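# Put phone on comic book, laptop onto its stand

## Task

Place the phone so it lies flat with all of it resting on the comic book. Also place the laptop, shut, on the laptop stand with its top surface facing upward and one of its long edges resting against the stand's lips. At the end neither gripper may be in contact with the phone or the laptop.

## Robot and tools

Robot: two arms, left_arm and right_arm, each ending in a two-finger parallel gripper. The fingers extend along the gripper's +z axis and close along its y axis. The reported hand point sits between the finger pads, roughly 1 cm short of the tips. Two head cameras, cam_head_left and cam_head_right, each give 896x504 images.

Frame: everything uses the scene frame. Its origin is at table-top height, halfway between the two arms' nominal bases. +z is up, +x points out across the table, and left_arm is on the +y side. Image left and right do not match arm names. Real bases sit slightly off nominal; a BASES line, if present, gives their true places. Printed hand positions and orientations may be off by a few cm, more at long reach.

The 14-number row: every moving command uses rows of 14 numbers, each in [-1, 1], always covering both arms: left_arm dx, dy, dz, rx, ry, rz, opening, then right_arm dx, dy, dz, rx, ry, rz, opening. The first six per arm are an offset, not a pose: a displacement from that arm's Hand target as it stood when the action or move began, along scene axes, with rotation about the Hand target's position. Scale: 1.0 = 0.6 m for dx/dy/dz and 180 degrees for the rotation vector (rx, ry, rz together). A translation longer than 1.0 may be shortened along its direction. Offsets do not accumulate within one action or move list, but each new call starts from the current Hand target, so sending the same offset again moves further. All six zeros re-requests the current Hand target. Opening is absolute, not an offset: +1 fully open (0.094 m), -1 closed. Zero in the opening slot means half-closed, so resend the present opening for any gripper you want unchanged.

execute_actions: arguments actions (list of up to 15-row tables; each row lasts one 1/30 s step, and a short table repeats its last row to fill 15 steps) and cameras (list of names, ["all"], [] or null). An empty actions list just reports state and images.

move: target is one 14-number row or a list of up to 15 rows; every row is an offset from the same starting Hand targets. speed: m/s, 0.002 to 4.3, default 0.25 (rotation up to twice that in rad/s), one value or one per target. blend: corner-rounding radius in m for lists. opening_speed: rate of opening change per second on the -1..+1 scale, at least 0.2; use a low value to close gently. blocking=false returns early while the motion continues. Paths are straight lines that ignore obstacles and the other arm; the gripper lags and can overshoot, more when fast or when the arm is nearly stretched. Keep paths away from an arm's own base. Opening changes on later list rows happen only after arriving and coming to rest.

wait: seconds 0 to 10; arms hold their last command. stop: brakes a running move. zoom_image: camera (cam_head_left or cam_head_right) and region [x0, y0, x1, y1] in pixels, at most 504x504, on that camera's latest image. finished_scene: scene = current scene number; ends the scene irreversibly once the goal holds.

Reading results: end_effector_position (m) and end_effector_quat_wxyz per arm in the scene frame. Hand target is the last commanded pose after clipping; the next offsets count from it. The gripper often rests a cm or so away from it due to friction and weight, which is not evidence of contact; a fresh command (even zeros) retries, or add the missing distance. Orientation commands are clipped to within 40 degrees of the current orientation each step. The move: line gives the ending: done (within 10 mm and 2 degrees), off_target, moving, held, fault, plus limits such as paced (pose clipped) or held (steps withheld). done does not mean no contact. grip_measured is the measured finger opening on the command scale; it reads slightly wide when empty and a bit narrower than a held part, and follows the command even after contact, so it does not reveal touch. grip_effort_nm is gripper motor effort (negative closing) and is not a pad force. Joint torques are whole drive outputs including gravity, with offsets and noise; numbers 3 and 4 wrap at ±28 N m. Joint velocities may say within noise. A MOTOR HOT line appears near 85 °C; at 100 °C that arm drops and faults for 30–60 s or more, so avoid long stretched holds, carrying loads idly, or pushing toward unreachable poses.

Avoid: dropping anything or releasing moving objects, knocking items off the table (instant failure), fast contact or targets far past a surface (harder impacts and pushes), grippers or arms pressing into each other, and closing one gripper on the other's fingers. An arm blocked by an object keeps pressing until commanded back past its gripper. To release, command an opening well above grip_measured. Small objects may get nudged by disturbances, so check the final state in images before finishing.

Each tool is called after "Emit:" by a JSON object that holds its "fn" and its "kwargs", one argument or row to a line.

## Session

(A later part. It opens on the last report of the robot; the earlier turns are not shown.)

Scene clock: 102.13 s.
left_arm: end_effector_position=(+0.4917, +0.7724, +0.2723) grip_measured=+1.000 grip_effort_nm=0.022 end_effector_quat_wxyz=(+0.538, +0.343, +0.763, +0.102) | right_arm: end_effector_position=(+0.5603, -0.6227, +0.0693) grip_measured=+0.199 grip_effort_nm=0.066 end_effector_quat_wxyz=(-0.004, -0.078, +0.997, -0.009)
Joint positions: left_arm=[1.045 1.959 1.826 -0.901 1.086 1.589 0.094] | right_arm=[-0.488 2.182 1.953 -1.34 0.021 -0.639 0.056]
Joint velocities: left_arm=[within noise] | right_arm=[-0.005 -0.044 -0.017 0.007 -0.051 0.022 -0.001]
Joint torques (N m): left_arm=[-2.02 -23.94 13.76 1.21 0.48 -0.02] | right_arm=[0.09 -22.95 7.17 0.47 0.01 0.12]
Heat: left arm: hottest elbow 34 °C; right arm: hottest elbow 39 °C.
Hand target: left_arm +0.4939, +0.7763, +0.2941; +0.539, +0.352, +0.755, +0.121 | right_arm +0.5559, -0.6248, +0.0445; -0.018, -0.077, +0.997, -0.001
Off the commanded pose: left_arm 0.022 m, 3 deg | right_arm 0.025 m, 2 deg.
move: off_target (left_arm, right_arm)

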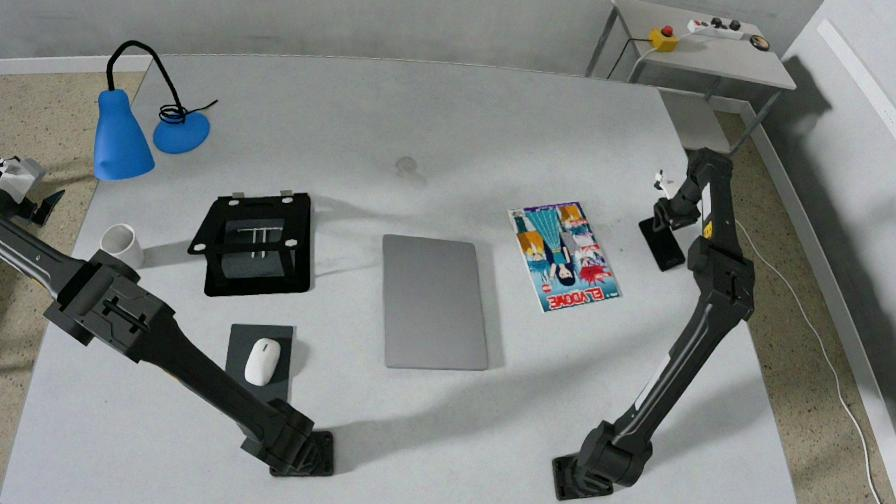

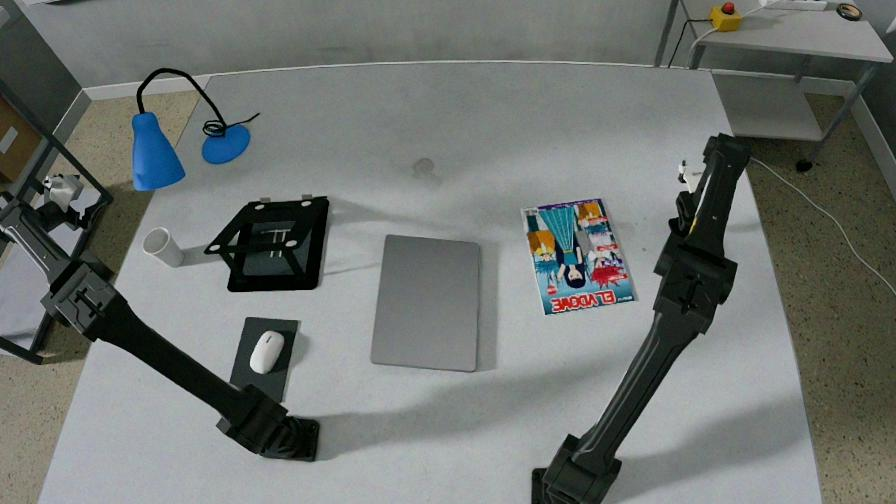

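Emit:
{"fn": "wait", "kwargs": {
  "seconds": 0.3,
  "cameras": ["all"]
}}

Emit:
{"fn": "zoom_image", "kwargs": {
  "camera": "cam_head_left",
  "region": [630, 190, 710, 280]
}}

Emit:
{"fn": "zoom_image", "kwargs": {
  "camera": "cam_head_right",
  "region": [650, 180, 720, 260]
}}

Scene clock: 112.43 s.
left_arm: end_effector_position=(+0.4917, +0.7724, +0.2723) grip_measured=+1.000 grip_effort_nm=0.022 end_effector_quat_wxyz=(+0.538, +0.343, +0.763, +0.102) | right_arm: end_effector_position=(+0.5603, -0.6227, +0.0693) grip_measured=+0.199 grip_effort_nm=0.061 end_effector_quat_wxyz=(-0.004, -0.078, +0.997, -0.009)
Joint positions: left_arm=[1.045 1.959 1.826 -0.901 1.086 1.589 0.094] | right_arm=[-0.488 2.182 1.953 -1.34 0.021 -0.639 0.056]
Joint torques (N m): left_arm=[-1.44 -22.95 13.63 1.13 0.51 -0.06] | right_arm=[0.03 -23.59 7.32 0.44 0.02 0.11]
Heat: left arm: hottest elbow 34 °C; right arm: hottest elbow 37 °C.
Hand target: left_arm +0.4939, +0.7763, +0.2941; +0.539, +0.352, +0.755, +0.121 | right_arm +0.5559, -0.6248, +0.0445; -0.018, -0.077, +0.997, -0.001
Tool commands: left_gripper/opening=+1.0 right_gripper/opening=+0.2
Off the commanded pose: left_arm 0.022 m, 3 deg | right_arm 0.025 m, 2 deg.
wait: 0.30 s; at rest from the start

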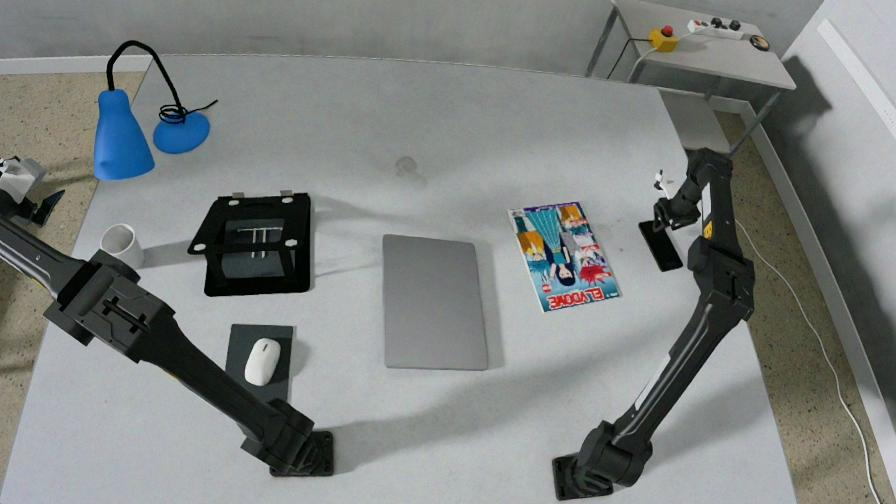

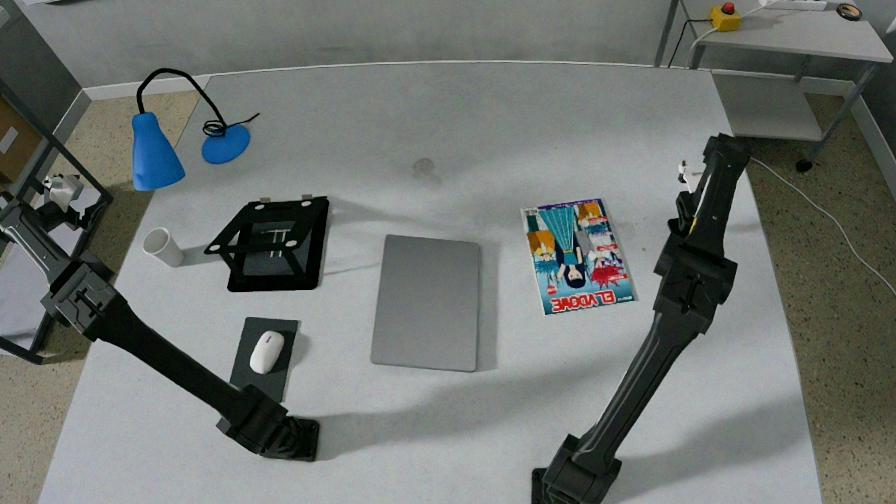

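Scaled by 5.600.

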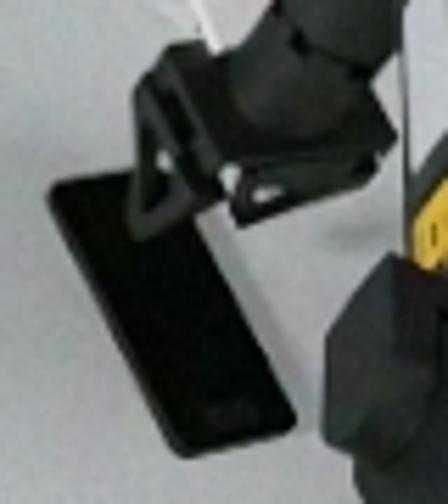

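Scaled by 6.300.

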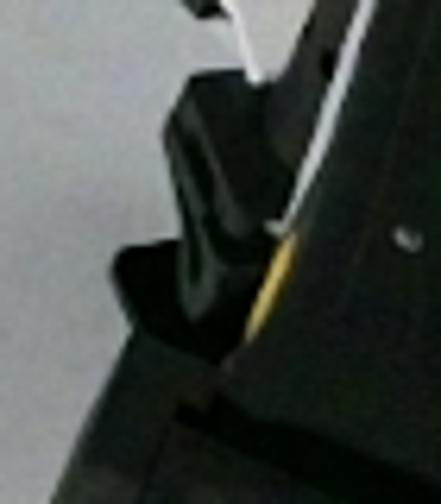

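Emit:
{"fn": "move", "kwargs": {
  "target": [0,0,0,0,0,0,1, 0,-0.03,0.2,0,0,0,0.2],
  "speed": 0.15,
  "cameras": ["all"]
}}

Emit:
{"fn": "zoom_image", "kwargs": {
  "camera": "cam_head_left",
  "region": [620, 180, 720, 280]
}}

Emit:
{"fn": "zoom_image", "kwargs": {
  "camera": "cam_head_right",
  "region": [630, 180, 730, 280]
}}

Scene clock: 120.47 s.
left_arm: end_effector_position=(+0.4917, +0.7724, +0.2723) grip_measured=+1.000 grip_effort_nm=0.017 end_effector_quat_wxyz=(+0.538, +0.343, +0.763, +0.102) | right_arm: end_effector_position=(+0.5470, -0.6295, +0.1470) grip_measured=+0.199 grip_effort_nm=0.061 end_effector_quat_wxyz=(-0.036, -0.079, +0.996, +0.011)
Joint positions: left_arm=[1.045 1.959 1.826 -0.901 1.086 1.589 0.094] | right_arm=[-0.506 2.182 2.156 -1.618 0.021 -0.659 0.056]
Joint torques (N m): left_arm=[-1.79 -23.47 13.67 1.05 0.52 -0.04] | right_arm=[-0.26 -25.58 12.71 -0.32 0.06 0.09]
Heat: left arm: hottest elbow 34 °C; right arm: hottest elbow 37 °C.
Hand target: left_arm +0.4939, +0.7763, +0.2941; +0.539, +0.352, +0.755, +0.121 | right_arm +0.5560, -0.6428, +0.1646; -0.018, -0.077, +0.997, -0.001
Off the commanded pose: left_arm 0.022 m, 3 deg | right_arm 0.024 m, 2 deg.
move: off_target (left_arm, right_arm)

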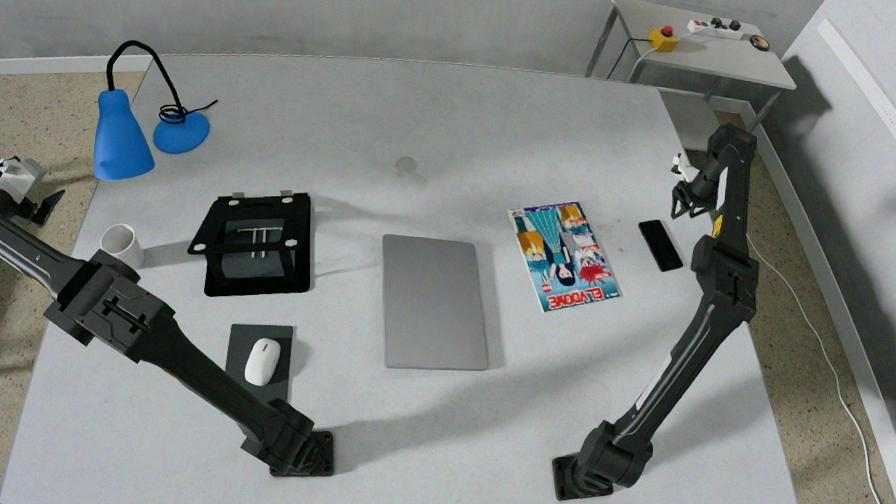

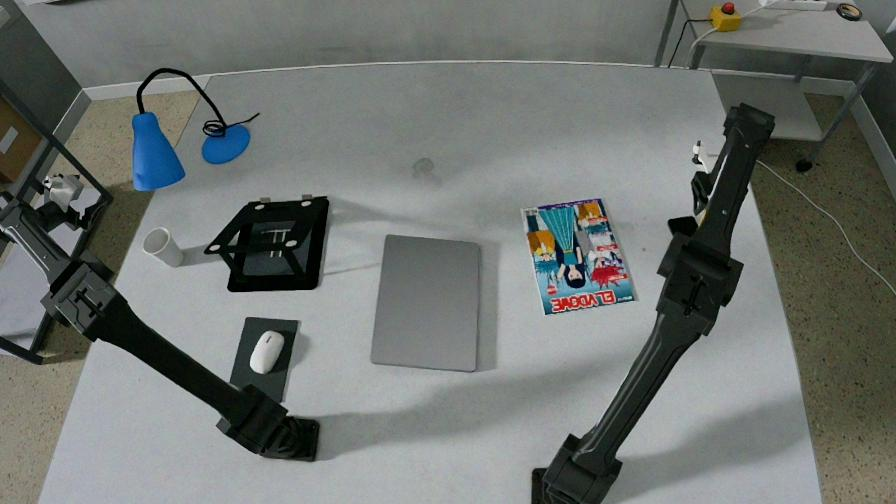

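Scaled by 5.040.

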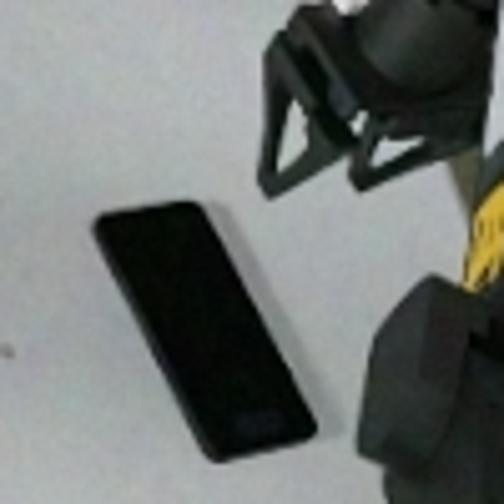

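Scaled by 5.040.

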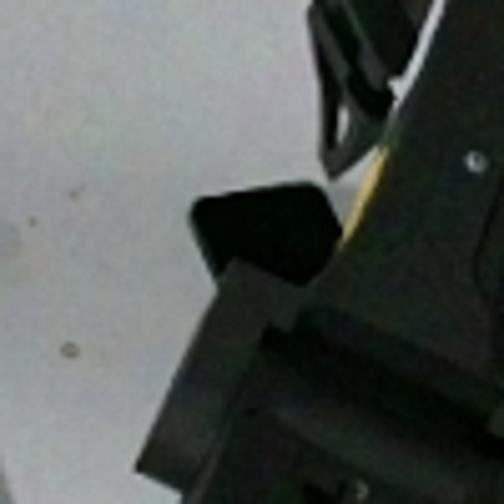

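Emit:
{"fn": "move", "kwargs": {
  "target": [0,0,0,0,0,0,1, 0.007,-0.022,-0.165,0,0,0.014,1],
  "speed": 0.15,
  "cameras": ["all"]
}}

Emit:
{"fn": "zoom_image", "kwargs": {
  "camera": "cam_head_left",
  "region": [620, 180, 720, 280]
}}

Scene clock: 135.70 s.
left_arm: end_effector_position=(+0.4917, +0.7724, +0.2723) grip_measured=+1.000 grip_effort_nm=0.022 end_effector_quat_wxyz=(+0.538, +0.343, +0.763, +0.102) | right_arm: end_effector_position=(+0.5636, -0.6485, +0.0842) grip_measured=+0.999 grip_effort_nm=0.066 end_effector_quat_wxyz=(-0.010, -0.101, +0.995, -0.006)
Joint positions: left_arm=[1.045 1.959 1.826 -0.901 1.086 1.589 0.094] | right_arm=[-0.519 2.23 2.078 -1.428 0.022 -0.715 0.094]
Joint torques (N m): left_arm=[-1.49 -23.36 13.56 1.13 0.47 -0.02] | right_arm=[-0.44 -24.35 7.99 0.47 0.08 0.11]
Heat: left arm: hottest elbow 34 °C; right arm: hottest elbow 40 °C.
Hand target: left_arm +0.4939, +0.7763, +0.2941; +0.539, +0.352, +0.755, +0.121 | right_arm +0.5602, -0.6560, +0.0656; -0.018, -0.099, +0.995, -0.001
Off the commanded pose: left_arm 0.022 m, 3 deg | right_arm 0.020 m, 1 deg.
move: off_target (left_arm, right_arm)

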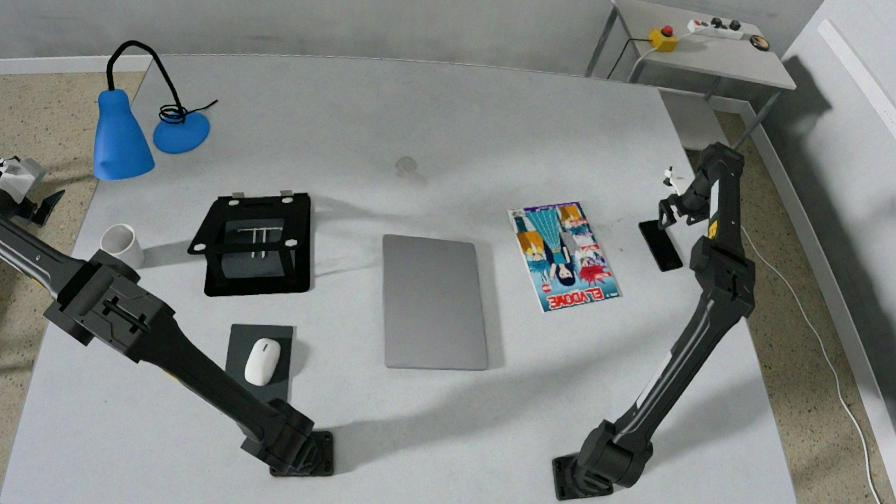

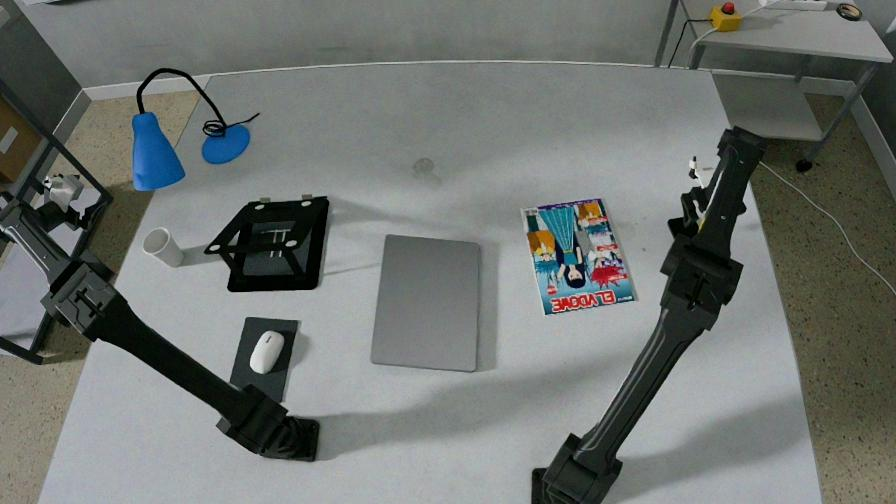

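Scaled by 5.040.

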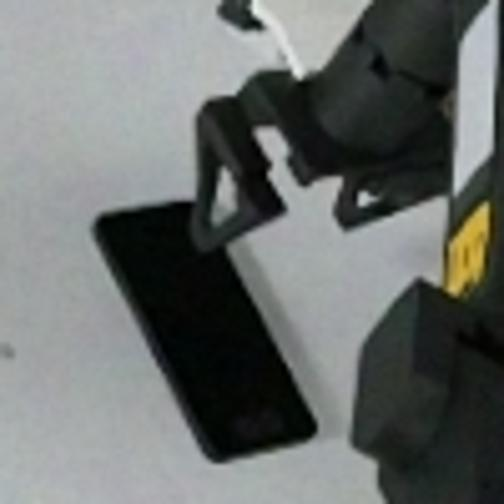

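Emit:
{"fn": "move", "kwargs": {
  "target": [0,0,0,0,0,0,1, -0.013,0.004,-0.085,0,0,0.0,1],
  "speed": 0.08,
  "cameras": ["all"]
}}

Emit:
{"fn": "zoom_image", "kwargs": {
  "camera": "cam_head_left",
  "region": [620, 180, 720, 280]
}}

Scene clock: 140.20 s.
left_arm: end_effector_position=(+0.4917, +0.7724, +0.2723) grip_measured=+1.000 grip_effort_nm=0.022 end_effector_quat_wxyz=(+0.538, +0.343, +0.763, +0.102) | right_arm: end_effector_position=(+0.5604, -0.6475, +0.0412) grip_measured=+0.999 grip_effort_nm=0.066 end_effector_quat_wxyz=(-0.004, -0.102, +0.995, -0.010)
Joint positions: left_arm=[1.045 1.959 1.826 -0.901 1.086 1.589 0.094] | right_arm=[-0.52 2.236 1.973 -1.302 0.022 -0.718 0.094]
Joint torques (N m): left_arm=[-0.73 -23.94 13.7 0.91 0.51 -0.03] | right_arm=[-0.56 -24.47 7.2 0.51 0.06 0.09]
Motor temperatures (°C): left_arm=[23 31 34 24 28 24 27] | right_arm=[27 37 39 25 24 23 25]
Heat: left arm: hottest elbow 34 °C; right arm: hottest elbow 39 °C.
Hand target: left_arm +0.4939, +0.7763, +0.2941; +0.539, +0.352, +0.755, +0.121 | right_arm +0.5524, -0.6535, +0.0146; -0.018, -0.099, +0.995, -0.001
Off the commanded pose: left_arm 0.022 m, 3 deg | right_arm 0.028 m, 2 deg.
move: off_target (left_arm, right_arm)

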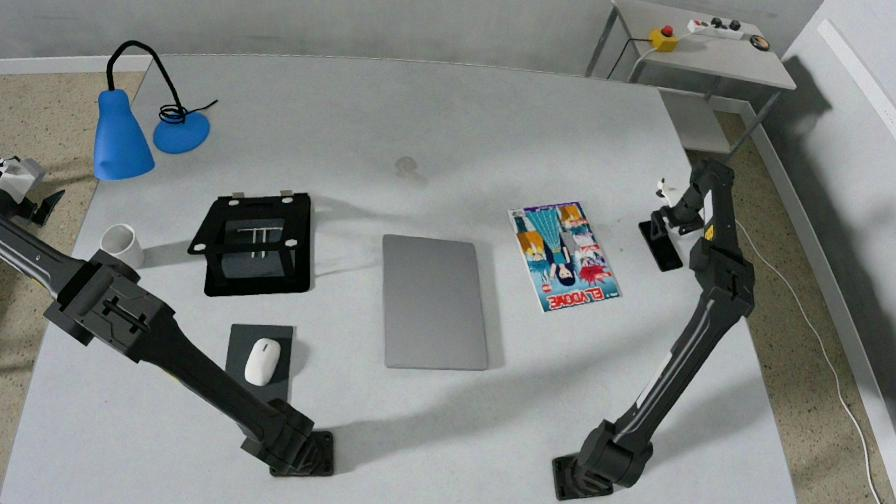

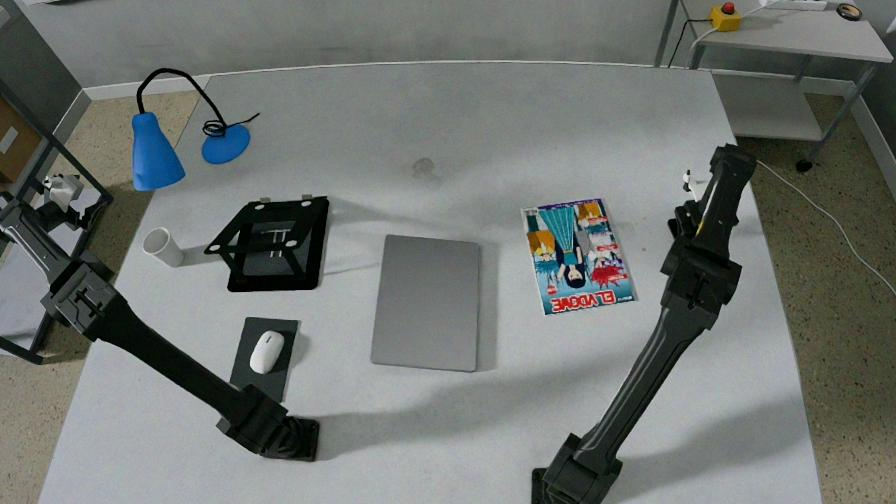

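Scaled by 5.040.

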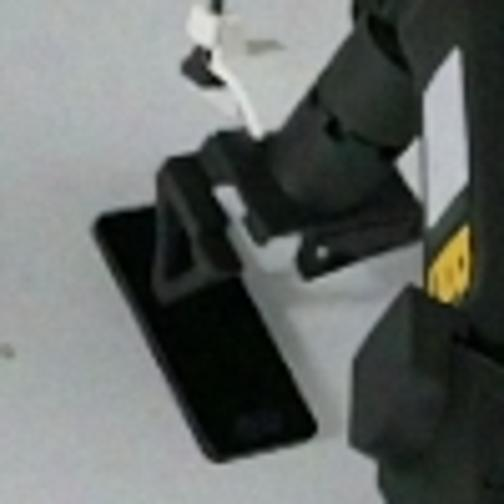

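Emit:
{"fn": "move", "kwargs": {
  "target": [0,0,0,0,0,0,1, -0.01,0.0,-0.025,0,0,0.0,1],
  "speed": 0.05
}}

Emit:
{"fn": "move", "kwargs": {
  "target": [0,0,0,0,0,0,1, 0,0.0,-0.015,0,0,0.0,1],
  "speed": 0.05,
  "cameras": ["all"]
}}

Emit:
{"fn": "zoom_image", "kwargs": {
  "camera": "cam_head_left",
  "region": [620, 180, 720, 280]
}}

Scene clock: 144.93 s.
left_arm: end_effector_position=(+0.4917, +0.7724, +0.2723) grip_measured=+1.000 grip_effort_nm=0.022 end_effector_quat_wxyz=(+0.538, +0.343, +0.763, +0.102) | right_arm: end_effector_position=(+0.5553, -0.6486, +0.0268) grip_measured=+0.999 grip_effort_nm=0.066 end_effector_quat_wxyz=(-0.004, -0.101, +0.995, -0.011)
Joint positions: left_arm=[1.045 1.959 1.826 -0.901 1.086 1.589 0.094] | right_arm=[-0.525 2.236 1.934 -1.261 0.022 -0.723 0.094]
Joint torques (N m): left_arm=[-1.26 -24.12 13.89 1.03 0.55 -0.02] | right_arm=[-0.38 -23.77 6.91 0.51 0.03 0.09]
Heat: left arm: hottest elbow 34 °C; right arm: hottest elbow 39 °C.
Hand target: left_arm +0.4939, +0.7763, +0.2941; +0.539, +0.352, +0.755, +0.121 | right_arm +0.5464, -0.6534, -0.0003; -0.018, -0.099, +0.995, -0.001
Off the commanded pose: left_arm 0.022 m, 3 deg | right_arm 0.029 m, 2 deg.
move: off_target (left_arm, right_arm)

Scene clock: 145.63 s.
left_arm: end_effector_position=(+0.4917, +0.7724, +0.2723) grip_measured=+1.000 grip_effort_nm=0.027 end_effector_quat_wxyz=(+0.538, +0.343, +0.763, +0.102) | right_arm: end_effector_position=(+0.5559, -0.6492, +0.0256) grip_measured=+0.999 grip_effort_nm=0.061 end_effector_quat_wxyz=(-0.002, -0.103, +0.995, -0.012)
Joint positions: left_arm=[1.045 1.959 1.826 -0.901 1.086 1.589 0.094] | right_arm=[-0.526 2.236 1.931 -1.253 0.022 -0.726 0.094]
Joint torques (N m): left_arm=[-1.61 -23.77 13.68 1.14 0.49 -0.06] | right_arm=[-0.38 -23.18 6.46 0.77 0.06 0.14]
Heat: left arm: hottest elbow 34 °C; right arm: hottest elbow 39 °C.
Hand target: left_arm +0.4939, +0.7763, +0.2941; +0.539, +0.352, +0.755, +0.121 | right_arm +0.5464, -0.6535, -0.0093; -0.018, -0.099, +0.995, -0.001
Off the commanded pose: left_arm 0.022 m, 3 deg | right_arm 0.036 m, 2 deg.
move: off_target (left_arm, right_arm)

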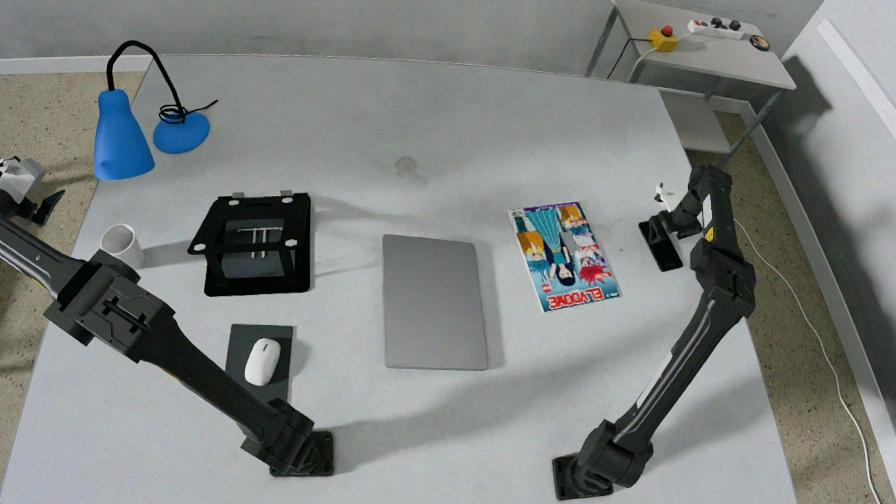

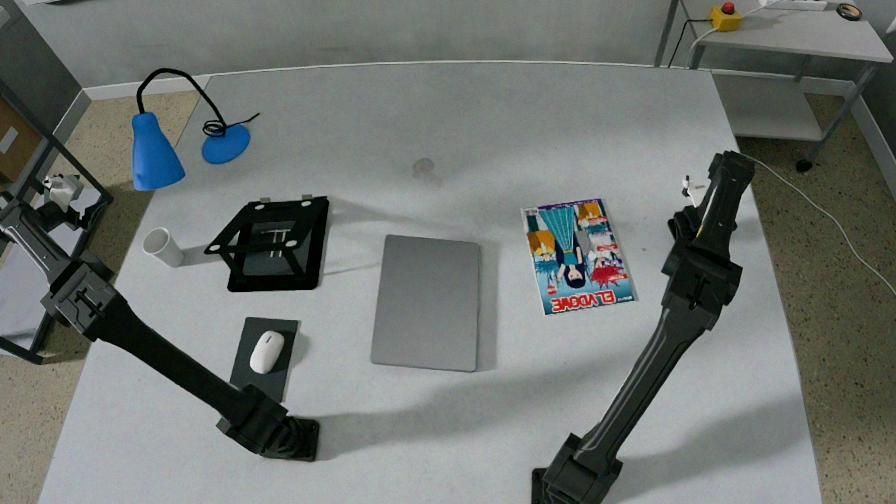

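Scaled by 5.040.

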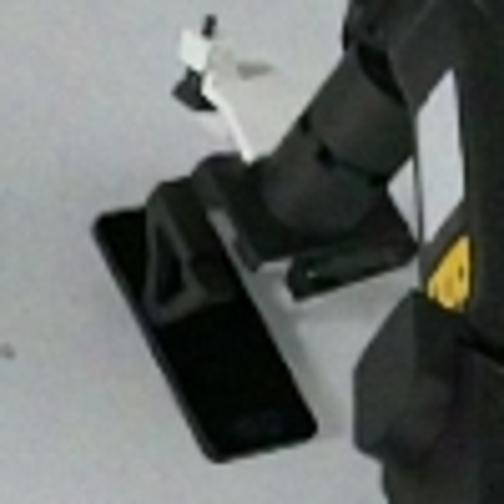

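Emit:
{"fn": "move", "kwargs": {
  "target": [0,0,0,0,0,0,1, 0,0.016,0.06,0,0,0.0,1],
  "speed": 0.08,
  "cameras": ["all"]
}}

Emit:
{"fn": "zoom_image", "kwargs": {
  "camera": "cam_head_left",
  "region": [620, 180, 720, 280]
}}

Scene clock: 151.20 s.
left_arm: end_effector_position=(+0.4917, +0.7724, +0.2723) grip_measured=+1.000 grip_effort_nm=0.027 end_effector_quat_wxyz=(+0.538, +0.343, +0.763, +0.102) | right_arm: end_effector_position=(+0.5497, -0.6456, +0.0256) grip_measured=+0.999 grip_effort_nm=0.066 end_effector_quat_wxyz=(-0.013, -0.102, +0.995, -0.004)
Joint positions: left_arm=[1.045 1.959 1.826 -0.901 1.086 1.589 0.094] | right_arm=[-0.526 2.236 1.931 -1.282 0.022 -0.725 0.094]
Joint torques (N m): left_arm=[-1.44 -24.06 13.86 1.06 0.47 -0.03] | right_arm=[0.38 -26.34 7.56 -0.25 0.07 0.22]
Heat: left arm: hottest elbow 34 °C; right arm: hottest shoulder 39 °C.
Hand target: left_arm +0.4940, +0.7763, +0.2938; +0.539, +0.352, +0.755, +0.121 | right_arm +0.5465, -0.6439, +0.0268; -0.018, -0.099, +0.995, -0.001
Off the commanded pose: left_arm 0.022 m, 3 deg | right_arm 0.004 m, 1 deg.
move: off_target (left_arm)

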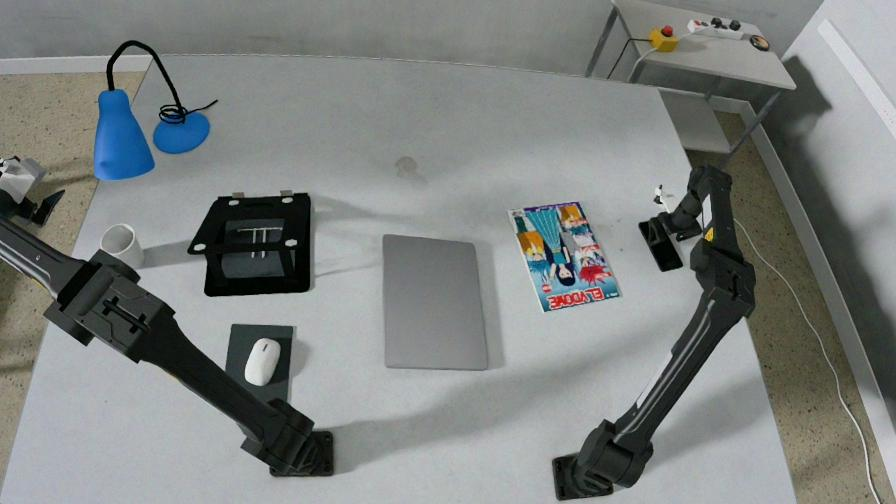

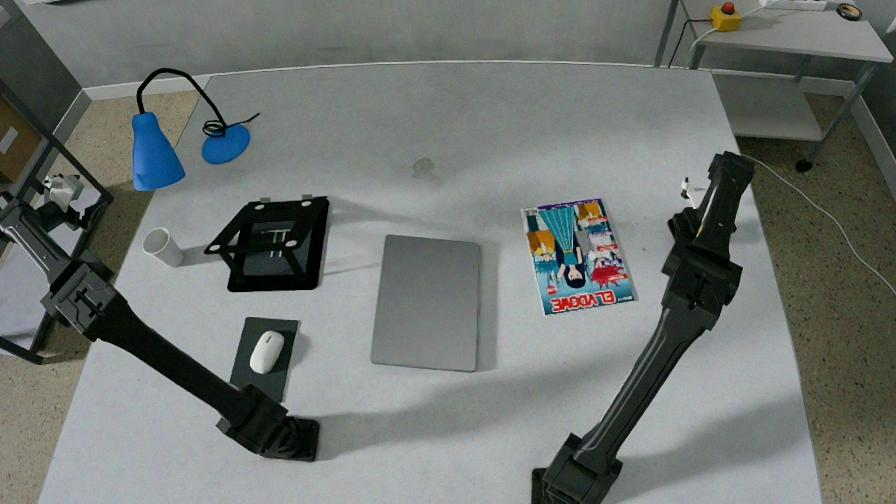

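Scaled by 5.040.

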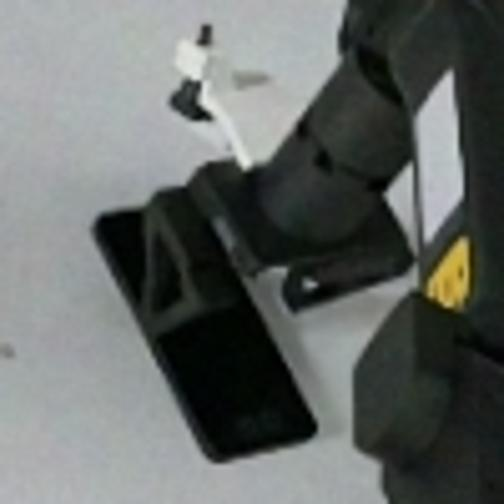

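Emit:
{"fn": "move", "kwargs": {
  "target": [0,0,0,0,0,0,1, 0.0,0.002,-0.06,0,0,0.0,1],
  "speed": 0.06,
  "cameras": ["all"]
}}

Emit:
{"fn": "zoom_image", "kwargs": {
  "camera": "cam_head_left",
  "region": [630, 210, 700, 280]
}}

Scene clock: 157.47 s.
left_arm: end_effector_position=(+0.4917, +0.7724, +0.2723) grip_measured=+1.000 grip_effort_nm=0.027 end_effector_quat_wxyz=(+0.538, +0.343, +0.763, +0.102) | right_arm: end_effector_position=(+0.5499, -0.6458, +0.0169) grip_measured=+0.999 grip_effort_nm=0.056 end_effector_quat_wxyz=(-0.008, -0.102, +0.995, -0.008)
Joint positions: left_arm=[1.045 1.959 1.826 -0.901 1.086 1.589 0.094] | right_arm=[-0.526 2.236 1.907 -1.245 0.022 -0.724 0.094]
Joint torques (N m): left_arm=[-1.61 -23.94 13.82 0.98 0.54 -0.05] | right_arm=[0.56 -24.06 6.38 0.9 0.05 0.22]
Heat: left arm: hottest elbow 35 °C; right arm: hottest shoulder 40 °C.
Hand target: left_arm +0.4939, +0.7763, +0.2941; +0.539, +0.352, +0.755, +0.121 | right_arm +0.5465, -0.6427, -0.0092; -0.018, -0.099, +0.995, -0.002
Off the commanded pose: left_arm 0.022 m, 3 deg | right_arm 0.026 m, 1 deg.
move: off_target (left_arm, right_arm)

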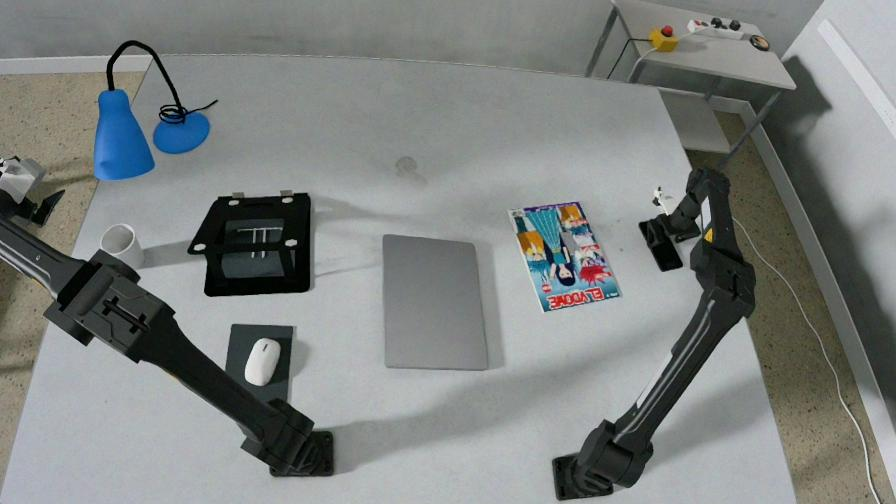

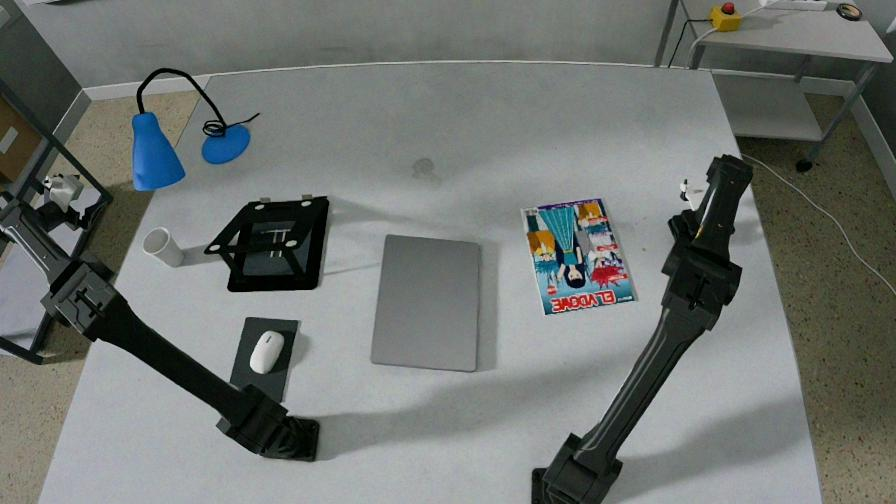

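Scaled by 7.200.

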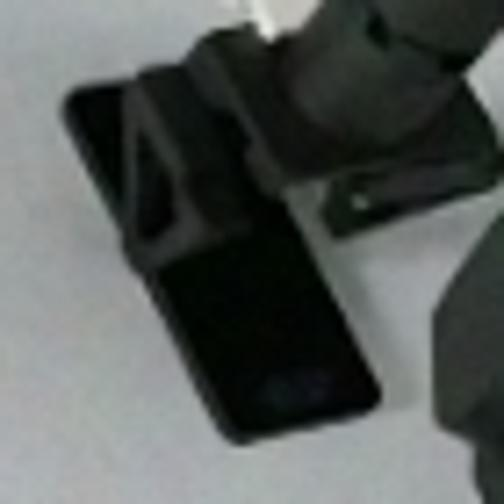

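Emit:
{"fn": "move", "kwargs": {
  "target": [
    [0,0,0,0,0,0,1, 0.0,0.0,0.09,0,0,0.0,1],
    [0,0,0,0,0,0,1, 0.0,0.02,0.09,0,0,0.0,1]
  ],
  "speed": 0.08,
  "cameras": ["all"]
}}

Emit:
{"fn": "zoom_image", "kwargs": {
  "camera": "cam_head_left",
  "region": [630, 210, 700, 280]
}}

Scene clock: 161.67 s.
left_arm: end_effector_position=(+0.4917, +0.7724, +0.2723) grip_measured=+1.000 grip_effort_nm=0.022 end_effector_quat_wxyz=(+0.538, +0.343, +0.763, +0.102) | right_arm: end_effector_position=(+0.5393, -0.6365, +0.0279) grip_measured=+0.999 grip_effort_nm=0.051 end_effector_quat_wxyz=(-0.028, -0.097, +0.995, +0.005)
Joint positions: left_arm=[1.045 1.959 1.826 -0.901 1.086 1.589 0.094] | right_arm=[-0.521 2.22 1.906 -1.309 0.023 -0.709 0.094]
Joint torques (N m): left_arm=[-1.55 -23.77 13.7 1.24 0.53 -0.01] | right_arm=[1.32 -27.99 8.43 -0.18 -0.01 0.2]
Heat: left arm: hottest elbow 35 °C; right arm: hottest shoulder 40 °C.
Hand target: left_arm +0.4939, +0.7763, +0.2941; +0.539, +0.352, +0.755, +0.121 | right_arm +0.5463, -0.6308, +0.0446; -0.018, -0.099, +0.995, -0.001
Off the commanded pose: left_arm 0.022 m, 3 deg | right_arm 0.019 m, 1 deg.
move: off_target (left_arm, right_arm)

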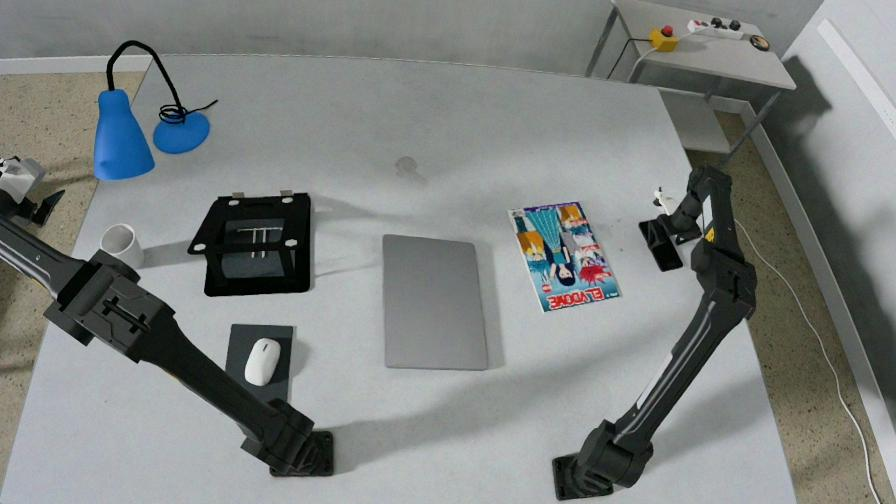

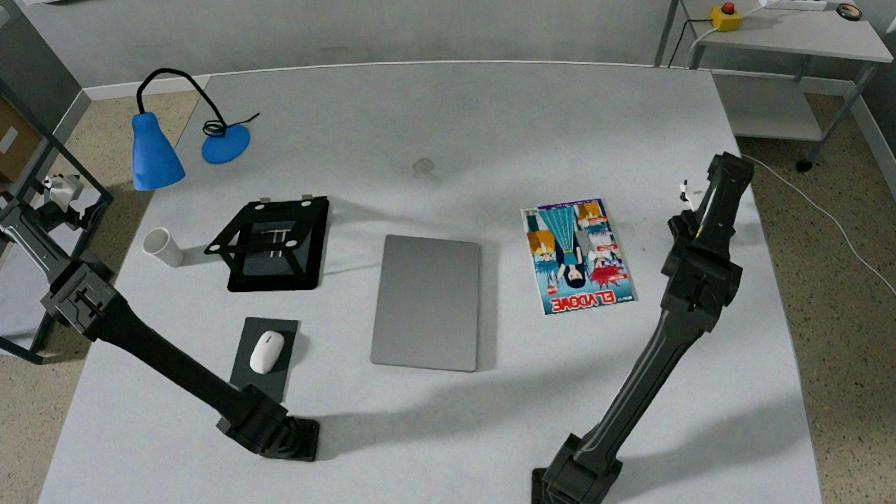

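Scaled by 7.200.

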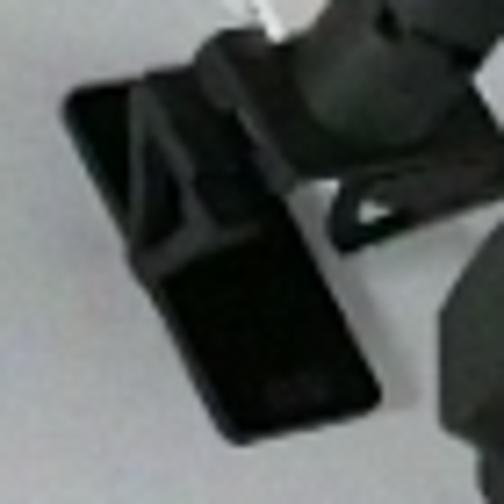

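Emit:
{"fn": "move", "kwargs": {
  "target": [
    [0,0,0,0,0,0,1, 0.007,0.003,-0.06,0,0,0.0,1],
    [0,0,0,0,0,0,1, 0.007,0.003,-0.09,0,0,0.0,1]
  ],
  "speed": 0.08,
  "cameras": ["all"]
}}

Emit:
{"fn": "zoom_image", "kwargs": {
  "camera": "cam_head_left",
  "region": [630, 210, 700, 280]
}}

Scene clock: 166.80 s.
left_arm: end_effector_position=(+0.4917, +0.7724, +0.2723) grip_measured=+1.000 grip_effort_nm=0.027 end_effector_quat_wxyz=(+0.538, +0.343, +0.763, +0.102) | right_arm: end_effector_position=(+0.5517, -0.6385, +0.0187) grip_measured=+0.999 grip_effort_nm=0.056 end_effector_quat_wxyz=(-0.003, -0.097, +0.995, -0.012)
Joint positions: left_arm=[1.045 1.959 1.826 -0.901 1.086 1.589 0.094] | right_arm=[-0.514 2.22 1.883 -1.226 0.023 -0.704 0.094]
Joint torques (N m): left_arm=[-1.14 -24.7 13.85 1.11 0.49 -0.06] | right_arm=[1.2 -23.77 6.98 0.53 -0.01 0.22]
Heat: left arm: hottest elbow 35 °C; right arm: hottest shoulder 39 °C.
Hand target: left_arm +0.4939, +0.7763, +0.2941; +0.539, +0.352, +0.755, +0.121 | right_arm +0.5507, -0.6289, -0.0092; -0.018, -0.099, +0.995, -0.001
Off the commanded pose: left_arm 0.022 m, 3 deg | right_arm 0.030 m, 2 deg.
move: off_target (left_arm, right_arm)

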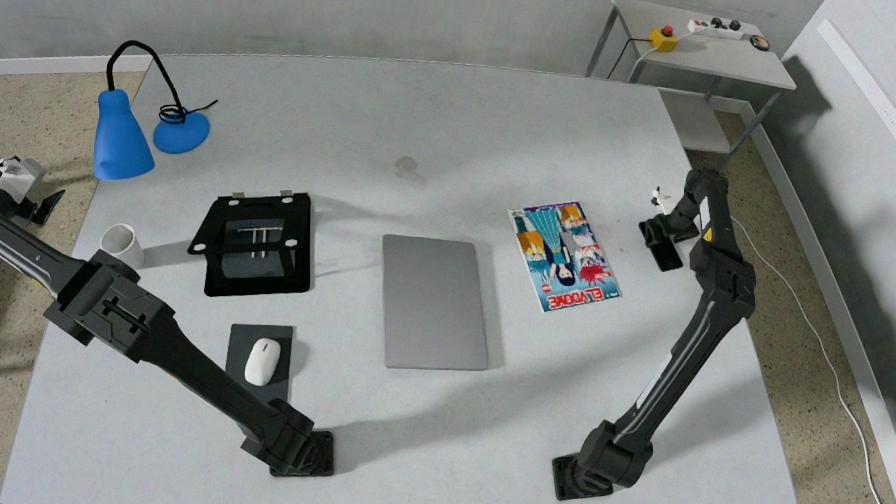

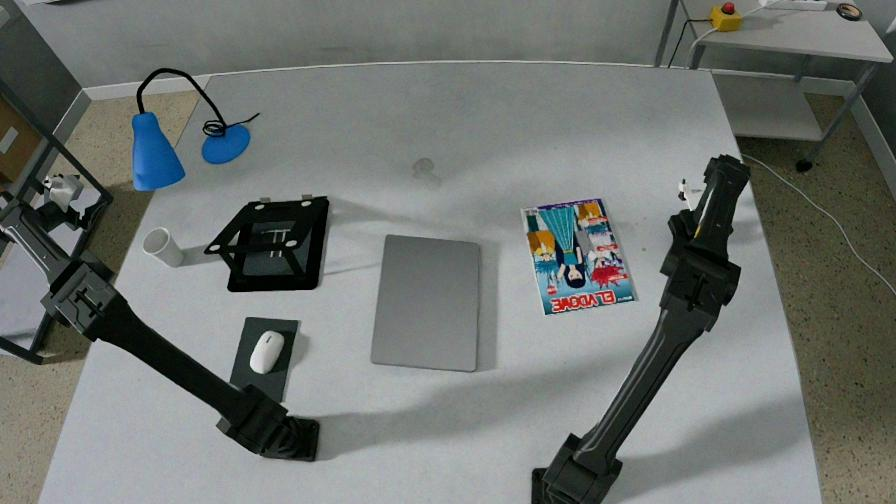

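Scaled by 7.200.

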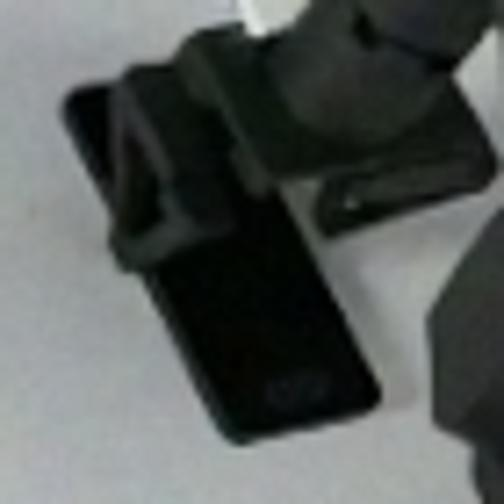

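Emit:
{"fn": "move", "kwargs": {
  "target": [0,0,0,0,0,0,1, -0.004,0.0,-0.025,0,0,0.0,1],
  "speed": 0.05
}}

Emit:
{"fn": "wait", "kwargs": {
  "seconds": 0.5,
  "cameras": ["all"]
}}

Emit:
{"fn": "zoom_image", "kwargs": {
  "camera": "cam_head_left",
  "region": [630, 210, 700, 280]
}}

Scene clock: 170.83 s.
left_arm: end_effector_position=(+0.4917, +0.7724, +0.2723) grip_measured=+1.000 grip_effort_nm=0.022 end_effector_quat_wxyz=(+0.538, +0.343, +0.763, +0.102) | right_arm: end_effector_position=(+0.5513, -0.6383, +0.0157) grip_measured=+0.999 grip_effort_nm=0.051 end_effector_quat_wxyz=(-0.002, -0.097, +0.995, -0.012)
Joint positions: left_arm=[1.045 1.959 1.826 -0.901 1.086 1.589 0.094] | right_arm=[-0.514 2.22 1.875 -1.214 0.023 -0.704 0.094]
Joint torques (N m): left_arm=[-2.08 -23.18 13.68 1.2 0.53 0.01] | right_arm=[1.08 -22.83 5.61 1.54 0.01 0.21]
Heat: left arm: hottest elbow 35 °C; right arm: hottest shoulder 39 °C.
Hand target: left_arm +0.4939, +0.7763, +0.2941; +0.539, +0.352, +0.755, +0.121 | right_arm +0.5483, -0.6289, -0.0243; -0.018, -0.099, +0.995, -0.001
Off the commanded pose: left_arm 0.022 m, 3 deg | right_arm 0.041 m, 2 deg.
move: off_target (left_arm, right_arm)

Scene clock: 171.33 s.
left_arm: end_effector_position=(+0.4917, +0.7724, +0.2723) grip_measured=+1.000 grip_effort_nm=0.022 end_effector_quat_wxyz=(+0.538, +0.343, +0.763, +0.102) | right_arm: end_effector_position=(+0.5513, -0.6383, +0.0157) grip_measured=+0.999 grip_effort_nm=0.051 end_effector_quat_wxyz=(-0.002, -0.097, +0.995, -0.012)
Joint positions: left_arm=[1.045 1.959 1.826 -0.901 1.086 1.589 0.094] | right_arm=[-0.514 2.22 1.875 -1.214 0.023 -0.704 0.094]
Joint torques (N m): left_arm=[-1.67 -24 13.52 1.07 0.53 -0.06] | right_arm=[1.08 -22.59 5.71 1.31 0 0.21]
Heat: left arm: hottest elbow 35 °C; right arm: hottest shoulder 39 °C.
Hand target: left_arm +0.4939, +0.7763, +0.2941; +0.539, +0.352, +0.755, +0.121 | right_arm +0.5483, -0.6289, -0.0242; -0.018, -0.099, +0.995, -0.001
Tool commands: left_gripper/opening=+1.0 right_gripper/opening=+1.0
Off the commanded pose: left_arm 0.022 m, 3 deg | right_arm 0.041 m, 2 deg.
wait: 0.50 s; at rest by 0.17 s

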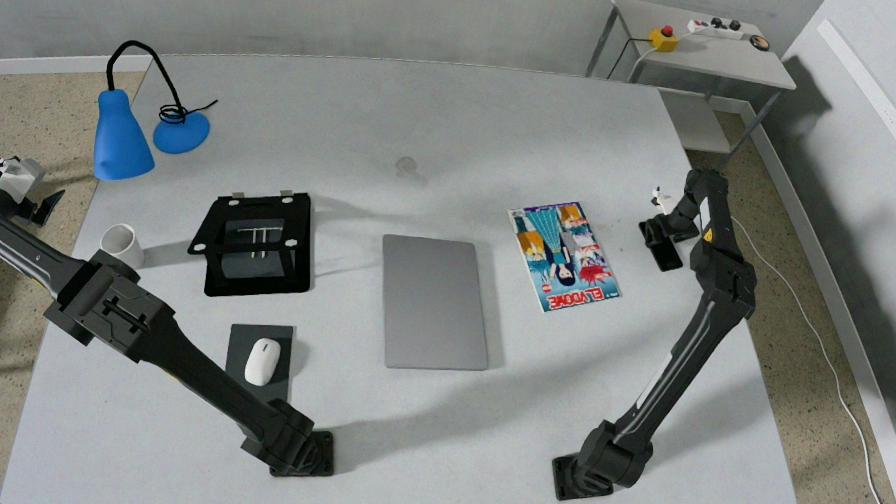

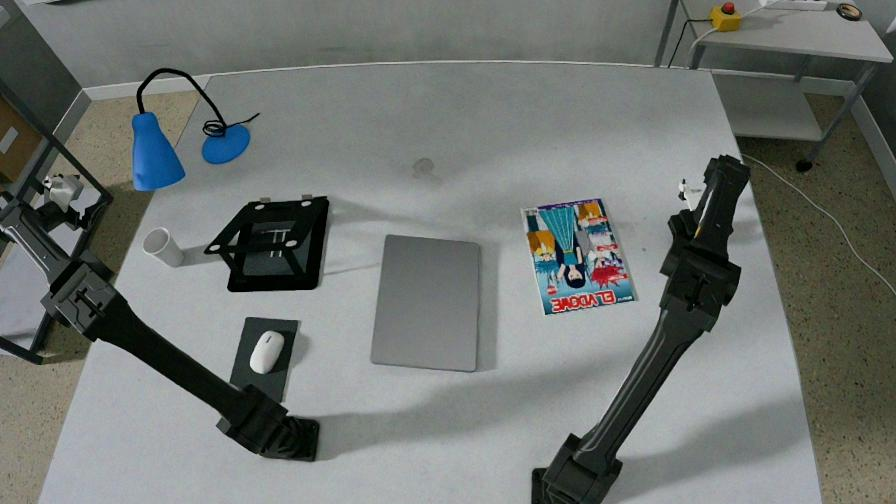

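Scaled by 7.200.

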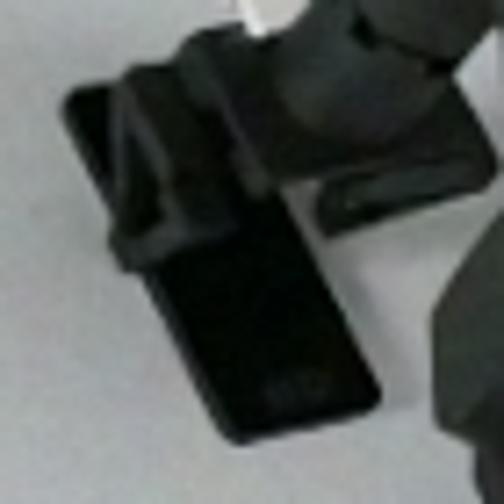

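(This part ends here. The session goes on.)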